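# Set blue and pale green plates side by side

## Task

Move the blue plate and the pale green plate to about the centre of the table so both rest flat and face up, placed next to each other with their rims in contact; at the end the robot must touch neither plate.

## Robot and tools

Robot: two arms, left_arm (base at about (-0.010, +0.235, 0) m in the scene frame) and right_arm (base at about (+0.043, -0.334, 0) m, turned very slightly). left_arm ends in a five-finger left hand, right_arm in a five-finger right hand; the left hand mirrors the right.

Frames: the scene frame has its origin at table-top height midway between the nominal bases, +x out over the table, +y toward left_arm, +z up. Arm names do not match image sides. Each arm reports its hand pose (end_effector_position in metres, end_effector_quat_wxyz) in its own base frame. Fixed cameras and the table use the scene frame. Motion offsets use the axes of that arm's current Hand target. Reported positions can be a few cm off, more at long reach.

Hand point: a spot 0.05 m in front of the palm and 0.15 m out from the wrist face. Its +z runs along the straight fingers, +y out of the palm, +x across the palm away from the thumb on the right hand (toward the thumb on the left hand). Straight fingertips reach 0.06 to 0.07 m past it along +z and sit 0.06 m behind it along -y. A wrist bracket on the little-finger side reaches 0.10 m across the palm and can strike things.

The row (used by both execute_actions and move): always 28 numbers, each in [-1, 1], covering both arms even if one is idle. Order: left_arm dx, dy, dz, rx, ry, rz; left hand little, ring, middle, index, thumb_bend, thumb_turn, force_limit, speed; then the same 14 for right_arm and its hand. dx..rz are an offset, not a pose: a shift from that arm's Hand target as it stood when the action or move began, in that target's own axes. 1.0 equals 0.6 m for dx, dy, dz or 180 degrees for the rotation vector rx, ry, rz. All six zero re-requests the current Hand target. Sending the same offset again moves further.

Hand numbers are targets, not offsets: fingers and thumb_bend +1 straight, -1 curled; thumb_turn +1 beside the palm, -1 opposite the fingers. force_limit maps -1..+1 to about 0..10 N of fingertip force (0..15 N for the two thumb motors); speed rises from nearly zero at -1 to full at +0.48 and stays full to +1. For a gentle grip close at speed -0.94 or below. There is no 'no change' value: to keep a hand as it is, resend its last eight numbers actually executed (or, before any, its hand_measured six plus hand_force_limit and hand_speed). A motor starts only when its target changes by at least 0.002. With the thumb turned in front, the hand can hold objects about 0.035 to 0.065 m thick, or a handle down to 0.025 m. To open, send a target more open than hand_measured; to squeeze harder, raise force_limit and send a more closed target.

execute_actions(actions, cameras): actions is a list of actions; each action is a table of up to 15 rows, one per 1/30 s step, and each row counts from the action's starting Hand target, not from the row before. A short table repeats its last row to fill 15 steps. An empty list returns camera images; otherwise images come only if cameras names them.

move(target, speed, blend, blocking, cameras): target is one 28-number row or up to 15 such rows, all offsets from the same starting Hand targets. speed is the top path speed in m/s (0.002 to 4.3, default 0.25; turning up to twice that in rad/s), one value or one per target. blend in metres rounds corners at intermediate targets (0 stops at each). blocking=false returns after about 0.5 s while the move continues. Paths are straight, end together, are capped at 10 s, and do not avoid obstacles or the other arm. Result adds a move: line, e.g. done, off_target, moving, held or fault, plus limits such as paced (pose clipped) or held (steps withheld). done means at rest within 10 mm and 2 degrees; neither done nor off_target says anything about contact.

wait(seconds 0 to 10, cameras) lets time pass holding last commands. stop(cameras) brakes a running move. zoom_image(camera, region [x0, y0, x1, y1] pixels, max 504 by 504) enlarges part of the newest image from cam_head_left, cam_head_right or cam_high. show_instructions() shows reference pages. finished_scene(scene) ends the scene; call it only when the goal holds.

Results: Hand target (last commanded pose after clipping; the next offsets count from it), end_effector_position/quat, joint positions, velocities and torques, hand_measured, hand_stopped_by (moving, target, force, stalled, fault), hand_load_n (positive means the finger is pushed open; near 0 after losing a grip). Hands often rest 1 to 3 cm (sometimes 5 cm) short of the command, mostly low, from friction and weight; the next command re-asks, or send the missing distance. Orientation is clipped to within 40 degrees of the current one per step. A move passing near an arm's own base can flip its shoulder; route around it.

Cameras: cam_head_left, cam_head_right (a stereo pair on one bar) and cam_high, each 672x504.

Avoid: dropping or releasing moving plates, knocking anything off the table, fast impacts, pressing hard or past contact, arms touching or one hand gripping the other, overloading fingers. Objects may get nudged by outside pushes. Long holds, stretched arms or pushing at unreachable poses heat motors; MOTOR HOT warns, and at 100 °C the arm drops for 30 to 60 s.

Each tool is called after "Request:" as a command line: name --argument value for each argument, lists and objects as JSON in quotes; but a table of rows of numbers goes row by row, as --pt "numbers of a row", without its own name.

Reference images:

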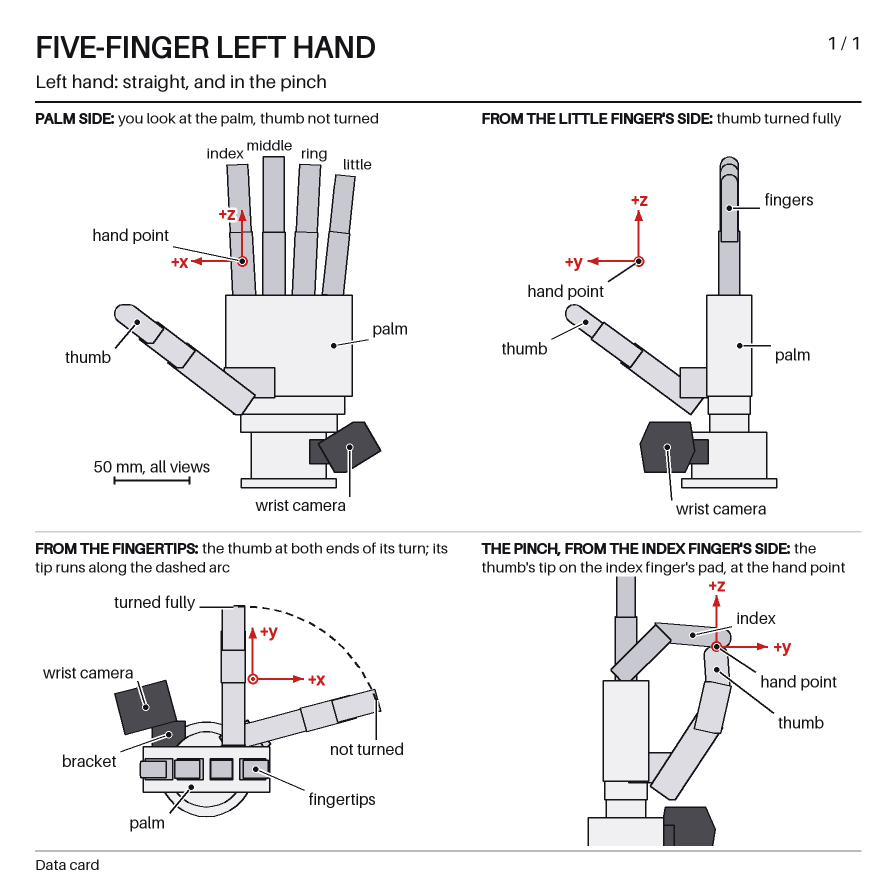

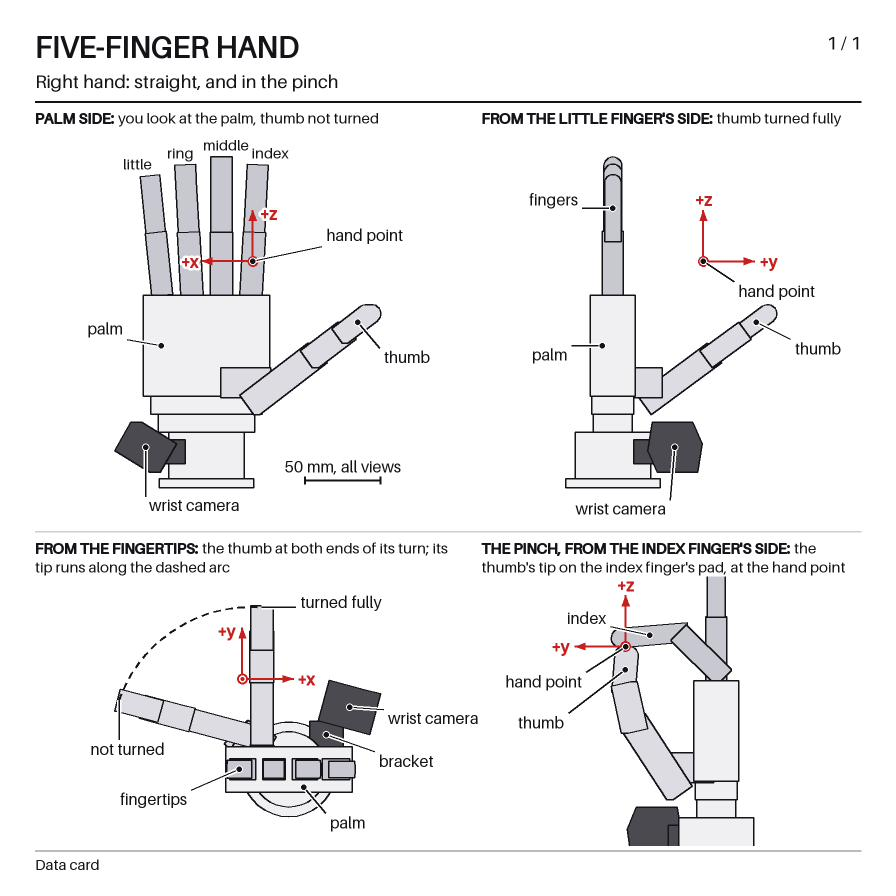

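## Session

Request:
execute_actions --actions '[]'

Scene clock: 0.00 s.
left_arm: end_effector_position=(+0.4762, +0.2162, +0.2581) hand_measured=(+1.000, +1.000, +1.000, +1.000, +1.000, +1.000) hand_load_n=(+0.0, +0.0, +0.0, +0.0, +0.0, +0.0) hand_stopped_by=(target, target, target, target, target, target) hand_force_limit=0.00 hand_speed=-0.80 end_effector_quat_wxyz=(-0.007, +0.942, +0.336, -0.004) | right_arm: end_effector_position=(+0.5571, +0.2151, +0.3840) hand_measured=(+1.000, +1.000, +1.000, +1.000, +1.000, +1.000) hand_load_n=(+0.0, +0.0, +0.0, +0.0, +0.0, +0.0) hand_stopped_by=(target, target, target, target, target, target) hand_force_limit=0.00 hand_speed=-0.80 end_effector_quat_wxyz=(-0.216, +0.927, +0.232, +0.201)
Joint positions: left_arm=[0.526 1.599 1.651 -1.628 -0.016 -1.729] | right_arm=[0.344 1.714 2.111 -1.495 -0.383 -1.624]
Joint velocities: within noise
Joint torques (N m): no reading
Heat: left arm: hottest elbow 29 °C; right arm: hottest wrist roll 29 °C.
Hand target: left_arm +0.4818, +0.2223, +0.2781; -0.012, +0.941, +0.336, +0.021 | right_arm +0.5609, +0.2198, +0.3936; -0.219, +0.922, +0.238, +0.213

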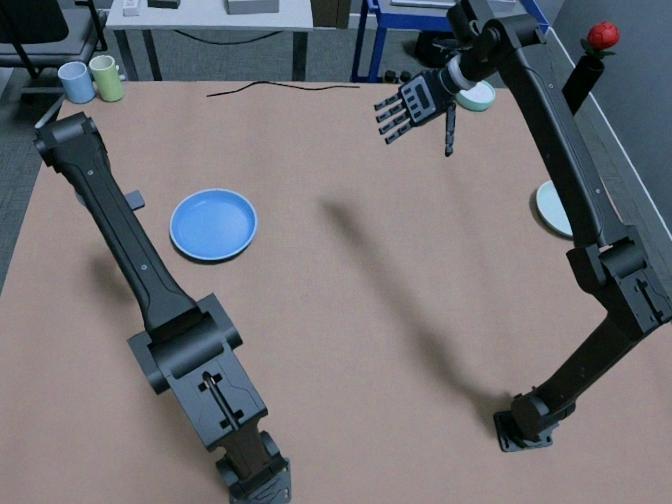

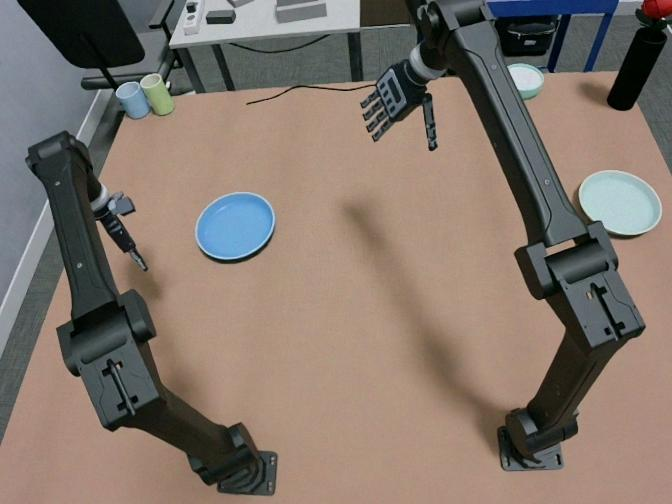

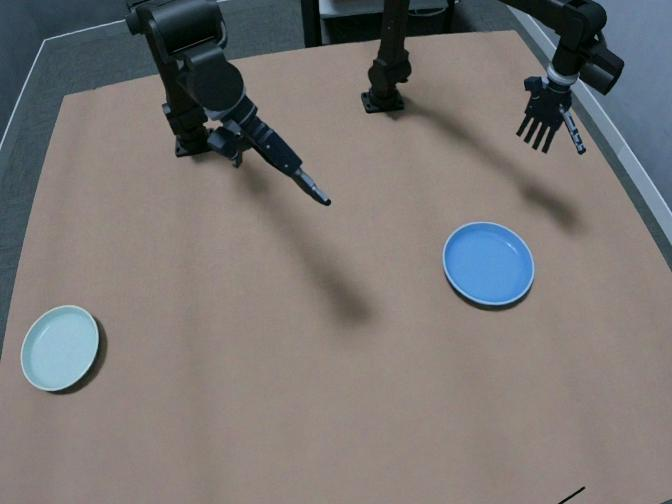

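Request:
move --pt "0.0208 0.3922 0.1608 -0.0091 -0.0131 0.2737 1 1 1 1 1 1 0 -0.8 -0.269 0.273 -0.1142 -0.219 -0.0395 0.5192 1 1 1 1 1 1 0 -0.8" --pt "0.0208 0.3922 0.1608 -0.0091 -0.0131 0.2737 1 1 1 1 1 1 0 -0.8 -0.3758 0.8022 -0.0902 0.2108 -0.1819 -0.8559 1 1 1 1 1 1 0 -0.8" --pt "0.0165 0.393 0.2522 -0.0091 -0.0131 0.2737 1 1 1 1 1 1 0 -0.8 -0.4422 0.8425 0.0182 0.2108 -0.1819 -0.8559 1 1 1 1 1 1 0 -0.8" --cameras '["all"]' --speed '[0.4,0.4,0.25]' --blend '[0.05,0.02,0]'

Request:
zoom_image --camera "cam_high" --region '[420, 180, 560, 320]'

Request:
zoom_image --camera "cam_high" --region '[0, 270, 140, 410]'

Request:
zoom_image --camera "cam_head_left" --region '[510, 140, 650, 280]'

Request:
zoom_image --camera "cam_head_right" --region '[170, 150, 310, 290]'

Scene clock: 95.30 s.
left_arm: end_effector_position=(+0.6367, +0.0519, +0.1197) hand_measured=(+1.000, +1.000, +1.000, +1.000, +1.000, +1.000) hand_load_n=(+0.0, +0.0, +0.0, +0.0, -0.5, +0.0) hand_stopped_by=(target, target, target, target, target, target) hand_force_limit=0.00 hand_speed=-0.80 end_effector_quat_wxyz=(+0.001, +0.997, -0.078, -0.016) | right_arm: end_effector_position=(+0.6134, -0.2591, +0.1075) hand_measured=(+1.000, +1.000, +1.000, +1.000, +1.000, +1.000) hand_load_n=(+0.0, +0.0, +0.0, +0.0, +0.0, +0.0) hand_stopped_by=(target, target, target, target, target, target) hand_force_limit=0.00 hand_speed=-0.80 end_effector_quat_wxyz=(-0.007, -0.101, +0.995, +0.002)
Joint positions: left_arm=[0.185 2.048 1.924 -1.479 -0.006 -1.229] | right_arm=[-0.497 2.202 2.148 -1.53 0.004 0.872]
Joint torques (N m): left_arm=[1.32 -16.67 7.97 0.76 0.03 0.15] | right_arm=[-0.79 -21.48 9.2 1.36 -0.06 0.11]
Heat: left arm: hottest elbow 35 °C; right arm: hottest elbow 34 °C.
Hand target: left_arm +0.6436, +0.0519, +0.1251; +0.000, +0.996, -0.087, -0.001 | right_arm +0.6215, -0.2660, +0.0997; +0.000, -0.087, +0.996, +0.000
Off the commanded pose: left_arm 0.009 m, 2 deg | right_arm 0.013 m, 2 deg.
move: off_target (right_arm)

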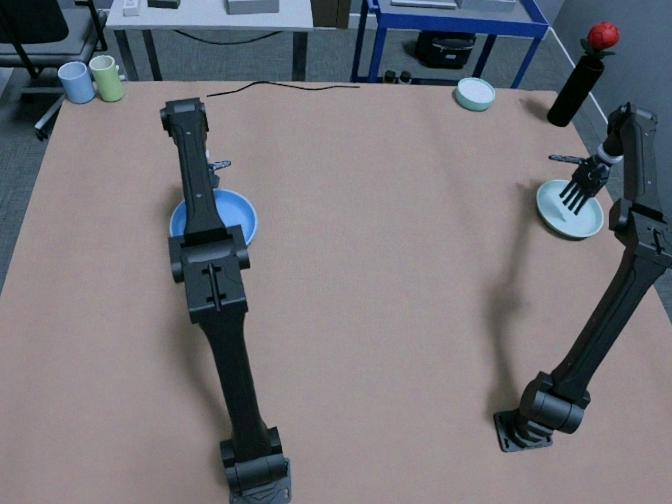

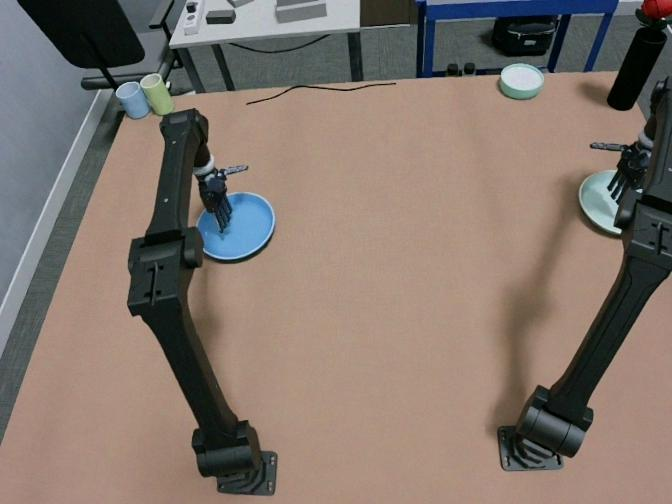

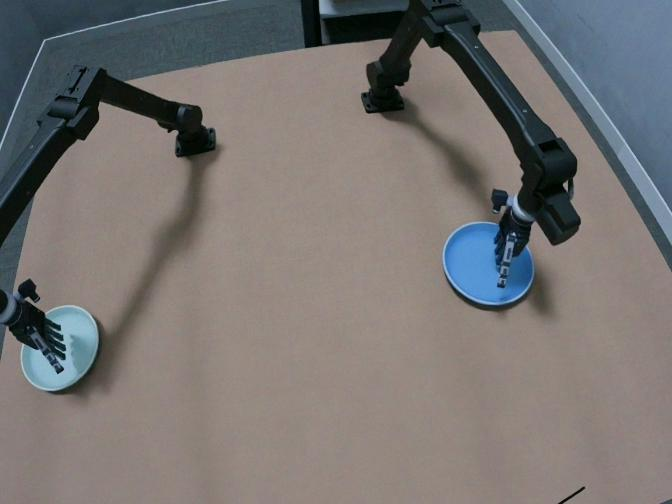

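Scaled by 3.600.

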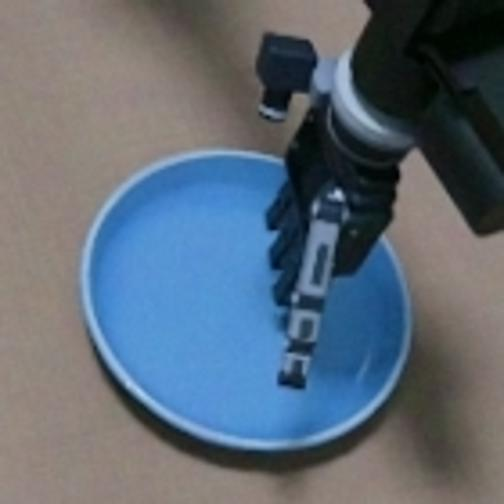

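Scaled by 3.600.

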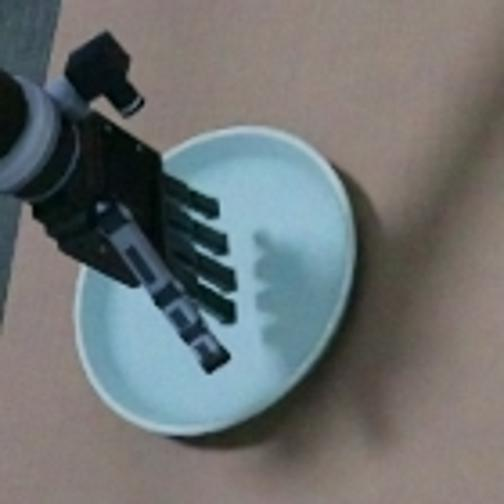

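Scaled by 3.600.

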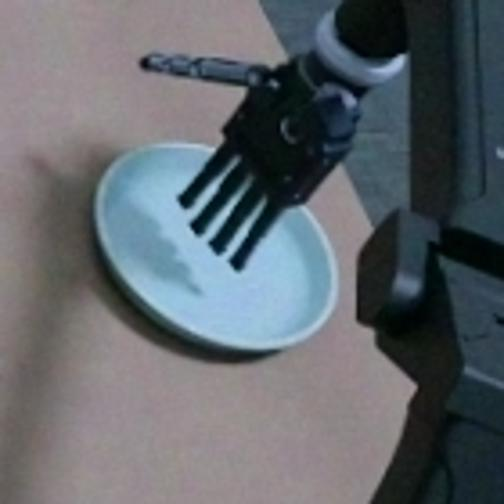

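Scaled by 3.600.

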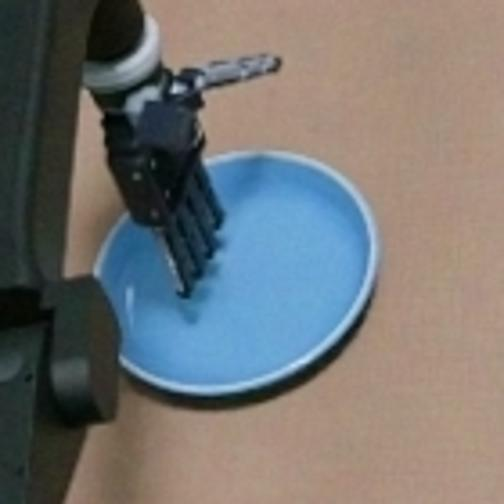

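Request:
move --pt "0 0 0.034 0 0 0 1 1 1 1 1 1 0 -0.8 0 0 0.0333 0 0 0 1 1 1 1 1 1 0 -0.8" --pt "-0.0183 0.0878 0.034 0 0 0 1 1 1 1 1 1 0 -0.8 0.0517 0.5677 0.0333 0 0 0 1 1 1 1 1 1 0 -0.8" --cameras '["all"]' --speed '[0.1,0.18]'

Request:
zoom_image --camera "cam_high" --region '[100, 200, 260, 360]'

Request:
zoom_image --camera "cam_high" --region '[420, 180, 560, 320]'

Scene clock: 125.40 s.
left_arm: end_effector_position=(+0.6180, +0.0138, +0.0893) hand_measured=(+1.000, +1.000, +1.000, +1.000, +1.000, +1.000) hand_load_n=(+0.0, +0.0, +0.0, +0.0, +0.0, +0.0) hand_stopped_by=(target, target, target, target, target, target) hand_force_limit=0.00 hand_speed=-0.80 end_effector_quat_wxyz=(+0.001, +0.996, -0.083, -0.022) | right_arm: end_effector_position=(+0.5307, +0.0497, +0.0809) hand_measured=(+1.000, +1.000, +1.000, +1.000, +1.000, +1.000) hand_load_n=(+0.0, +0.0, +0.0, +0.0, +0.0, +0.0) hand_stopped_by=(target, target, target, target, target, target) hand_force_limit=0.00 hand_speed=-0.80 end_effector_quat_wxyz=(-0.004, -0.090, +0.996, -0.007)
Joint positions: left_arm=[0.128 2.004 1.773 -1.383 -0.008 -1.277] | right_arm=[-0.023 1.755 1.379 -1.202 0.014 1.367]
Joint torques (N m): left_arm=[0.38 -17.85 6.99 0.65 0.12 -0.12] | right_arm=[0.73 -16.5 7.23 1.09 -0.43 0.16]
Heat: left arm: hottest elbow 35 °C; right arm: hottest elbow 33 °C.
Hand target: left_arm +0.6236, +0.0019, +0.1047; +0.000, +0.996, -0.087, -0.001 | right_arm +0.5317, +0.0641, +0.0799; +0.000, -0.087, +0.996, +0.000
Off the commanded pose: left_arm 0.020 m, 2 deg | right_arm 0.014 m, 1 deg.
move: off_target (left_arm, right_arm)

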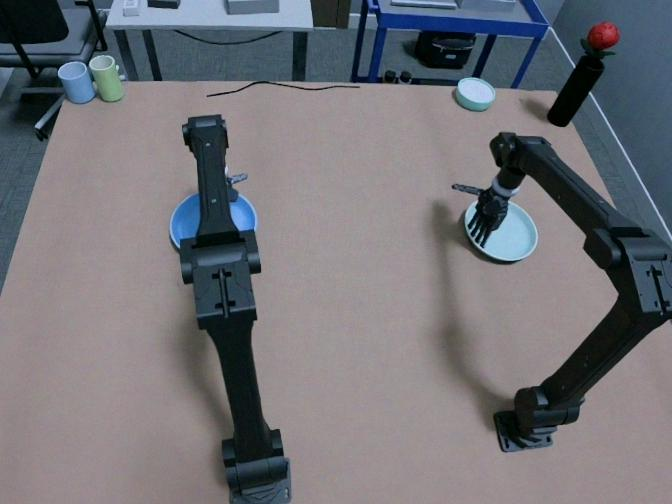

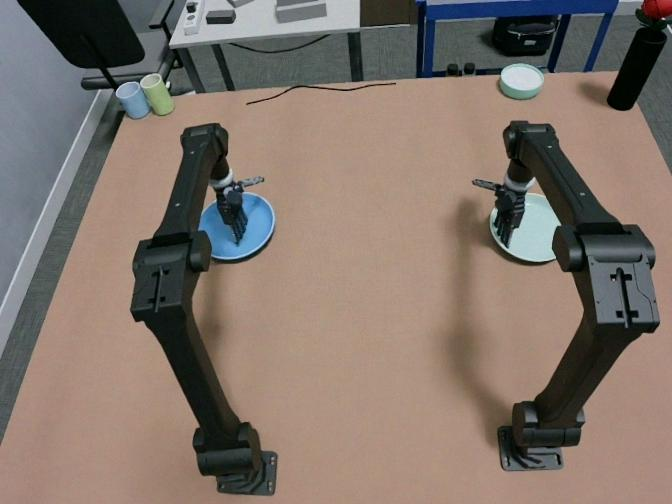

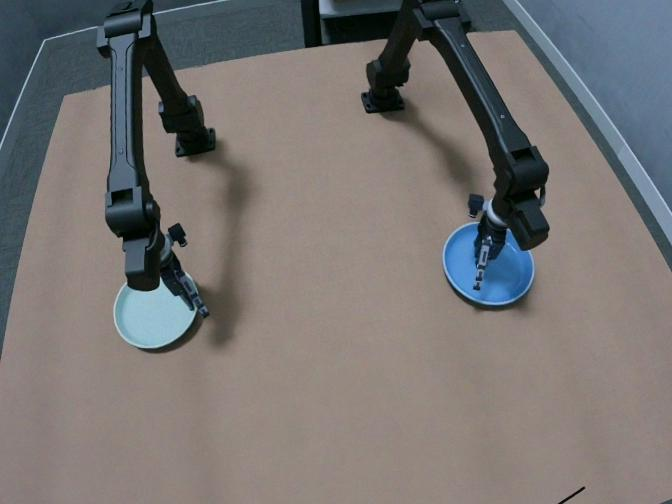

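Scaled by 3.150.

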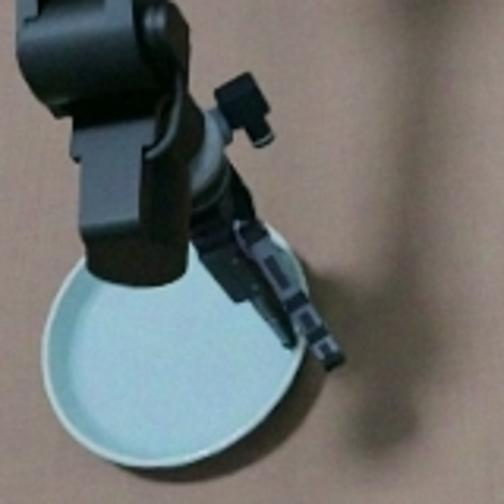

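Scaled by 3.600.

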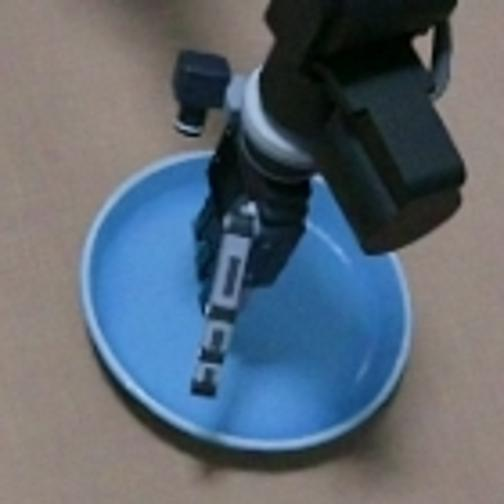

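Request:
move --pt "-0.0073 0.1028 0 0 0 0 1 1 1 1 1 1 0 -0.8 0.0522 0.5608 0 0 0 0 1 1 1 1 1 1 0 -0.8" --pt "-0.0073 0.1028 0 0 0 0 1 1 1 1 1 1 0 -0.8 0.0623 0.5035 -0.033 0 0 0 1 1 1 1 1 1 0 -0.8" --pt "-0.0073 0.1028 0 0 0 0 1 1 1 1 1 1 0 -0.8 0.0623 0.5035 -0.2 0 0 0 1 1 1 1 1 1 0 -0.8" --pt "-0.016 0.3413 0 0 0 0 1 1 1 1 1 1 0 -0.8 0.3107 -0.0537 -0.283 0 0 0 1 1 1 1 1 1 0 -0.8" --cameras '["all"]' --speed '[0.18,0.1,0.25,0.35]' --blend '[0,0.01,0.02,0]'

Request:
zoom_image --camera "cam_high" --region '[220, 140, 460, 320]'

Scene clock: 153.83 s.
left_arm: end_effector_position=(+0.5767, -0.1790, +0.0885) hand_measured=(+1.000, +1.000, +1.000, +1.000, +1.000, +1.000) hand_load_n=(+0.0, +0.0, +0.0, +0.0, +0.0, +0.0) hand_stopped_by=(target, target, target, target, target, target) hand_force_limit=0.00 hand_speed=-0.80 end_effector_quat_wxyz=(-0.010, +0.996, -0.084, -0.021) | right_arm: end_effector_position=(+0.3538, +0.0018, +0.2431) hand_measured=(+1.000, +1.000, +1.000, +1.000, +1.000, +1.000) hand_load_n=(+0.0, +0.0, +0.0, +0.0, +0.0, +0.0) hand_stopped_by=(target, target, target, target, target, target) hand_force_limit=0.00 hand_speed=-0.80 end_effector_quat_wxyz=(-0.005, -0.081, +0.997, -0.003)
Joint positions: left_arm=[-0.207 1.913 1.633 -1.335 -0.016 -1.61] | right_arm=[-0.179 1.229 1.234 -1.583 0.008 1.229]
Joint torques (N m): left_arm=[-0.44 -16.38 7.35 0.59 0.41 -0.18] | right_arm=[-1.44 -8.47 9.5 0.2 -0.21 -0.28]
Heat: left arm: hottest elbow 35 °C; right arm: hottest elbow 32 °C.
Hand target: left_arm +0.5789, -0.1981, +0.1047; +0.000, +0.996, -0.087, -0.001 | right_arm +0.3538, -0.0001, +0.2497; +0.000, -0.087, +0.996, +0.000
Off the commanded pose: left_arm 0.025 m, 3 deg | right_arm 0.007 m, 1 deg.
move: off_target (left_arm)

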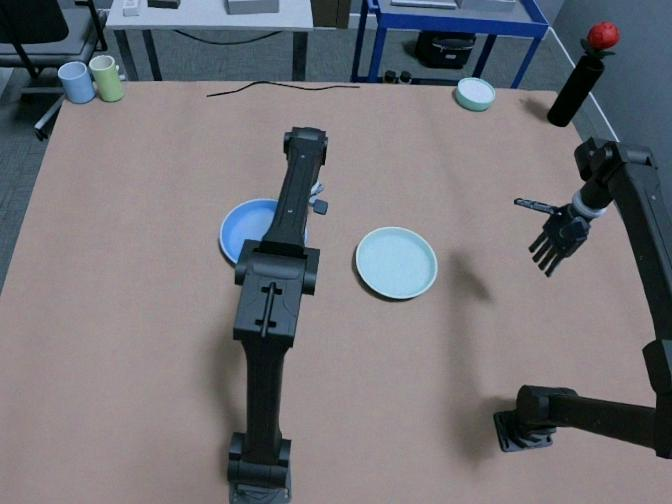

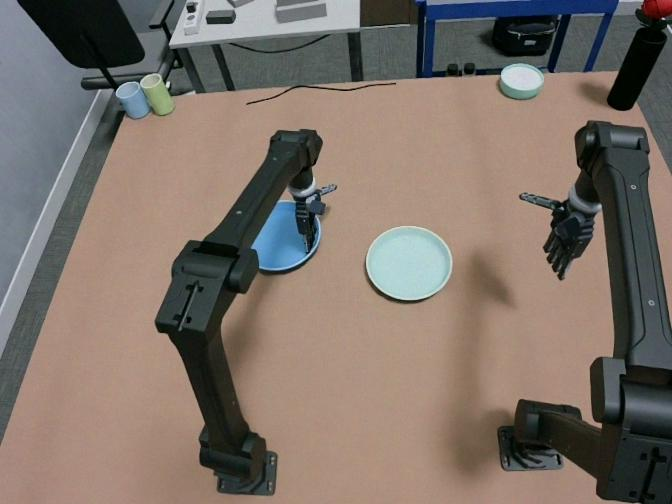

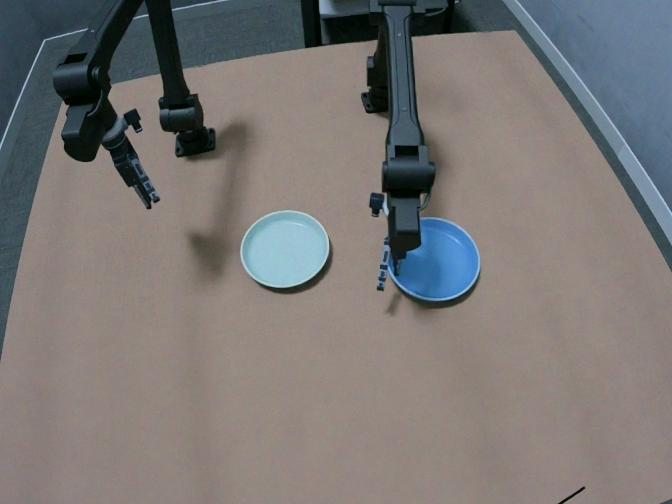

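Scaled by 2.100.

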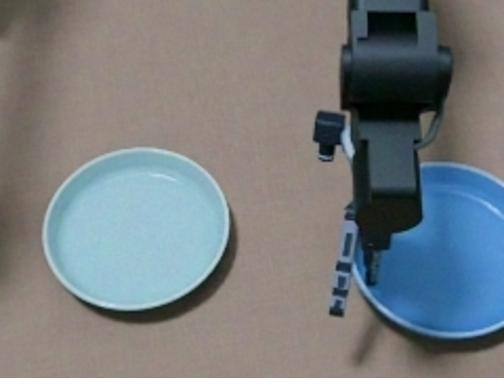

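Request:
move --pt "-0.018 0.2824 0 0 0 0 1 1 1 1 1 1 0 -0.8 0 0 0 0 0 0 1 1 1 1 1 1 0 -0.8" --pt "-0.027 0.2324 -0.17 0 0 0 1 1 1 1 1 1 0 -0.8 0 0 0 0 0 0 1 1 1 1 1 1 0 -0.8" --pt "-0.143 0.05 -0.3 0 0 0 1 1 1 1 1 1 0 -0.8 0 0 0 0 0 0 1 1 1 1 1 1 0 -0.8" --cameras '["all"]' --speed '[0.13,0.1,0.3]' --blend '[0,0.01,0]'

Request:
zoom_image --camera "cam_high" --region '[280, 200, 380, 300]'

Request:
zoom_image --camera "cam_head_right" --region '[320, 210, 420, 310]'

Scene clock: 174.67 s.
left_arm: end_effector_position=(+0.4933, -0.2122, +0.2773) hand_measured=(+1.000, +1.000, +1.000, +1.000, +1.000, +1.000) hand_load_n=(+0.0, +0.0, +0.0, +0.0, +0.0, +0.0) hand_stopped_by=(target, target, target, target, target, target) hand_force_limit=0.00 hand_speed=-0.80 end_effector_quat_wxyz=(-0.001, +0.997, -0.077, +0.001) | right_arm: end_effector_position=(+0.3538, +0.0018, +0.2431) hand_measured=(+1.000, +1.000, +1.000, +1.000, +1.000, +1.000) hand_load_n=(+0.0, +0.0, +0.0, +0.0, +0.0, +0.0) hand_stopped_by=(target, target, target, target, target, target) hand_force_limit=0.00 hand_speed=-0.80 end_effector_quat_wxyz=(-0.005, -0.081, +0.997, -0.003)
Joint positions: left_arm=[-0.304 1.637 1.747 -1.679 -0.003 -1.72] | right_arm=[-0.179 1.229 1.234 -1.583 0.008 1.229]
Joint torques (N m): left_arm=[1.38 -12.34 7.91 -0.35 0.03 0.15] | right_arm=[-1.26 -8.76 9.42 0.21 -0.23 -0.24]
Heat: left arm: hottest elbow 34 °C; right arm: hottest elbow 32 °C.
Hand target: left_arm +0.4894, -0.2129, +0.2848; +0.000, +0.996, -0.087, -0.001 | right_arm +0.3538, -0.0001, +0.2497; +0.000, -0.087, +0.996, +0.000
Off the commanded pose: left_arm 0.009 m, 1 deg | right_arm 0.007 m, 1 deg.
joint sent to its limit (left arm) — joint 4 (wrist pitch), lower limit. The joint targets are off in position, not in orientation.
move: done

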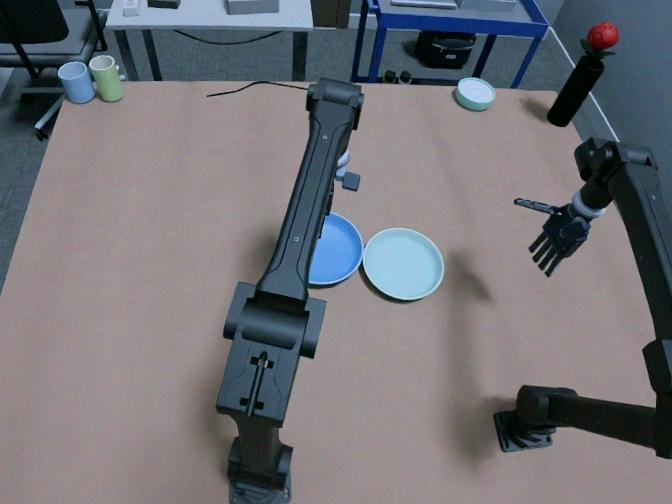

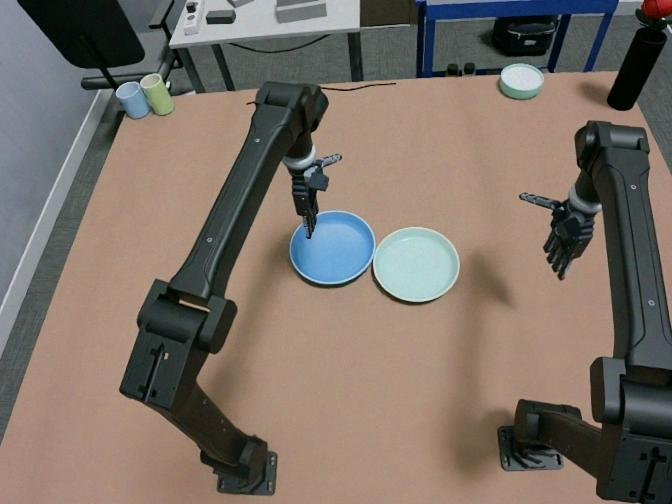

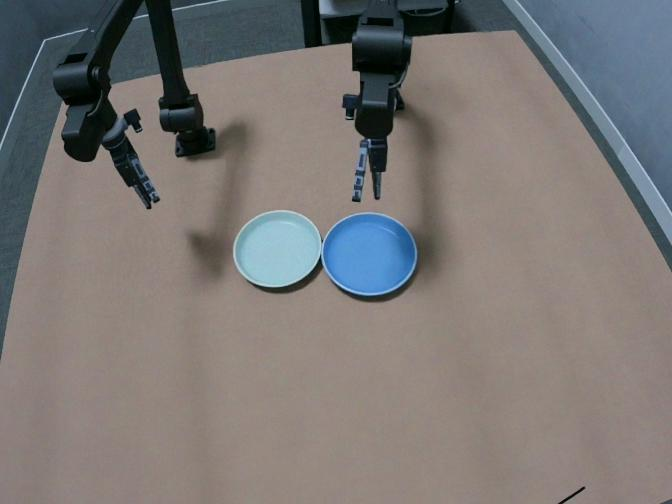

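Scaled by 5.040.

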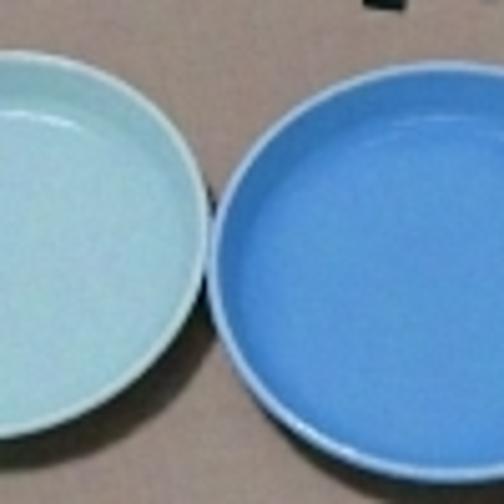

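Scaled by 5.040.

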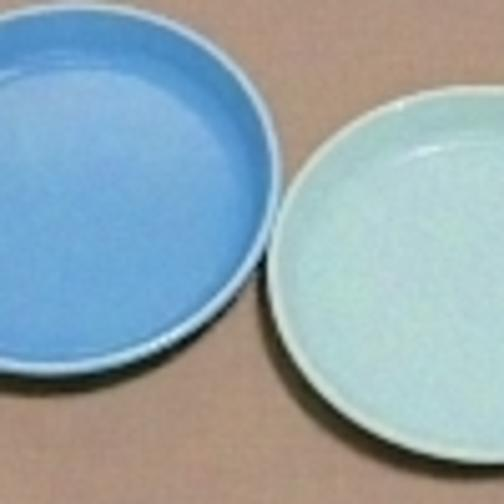

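Request:
finished_scene --scene 2

The scene is finished: the task was done.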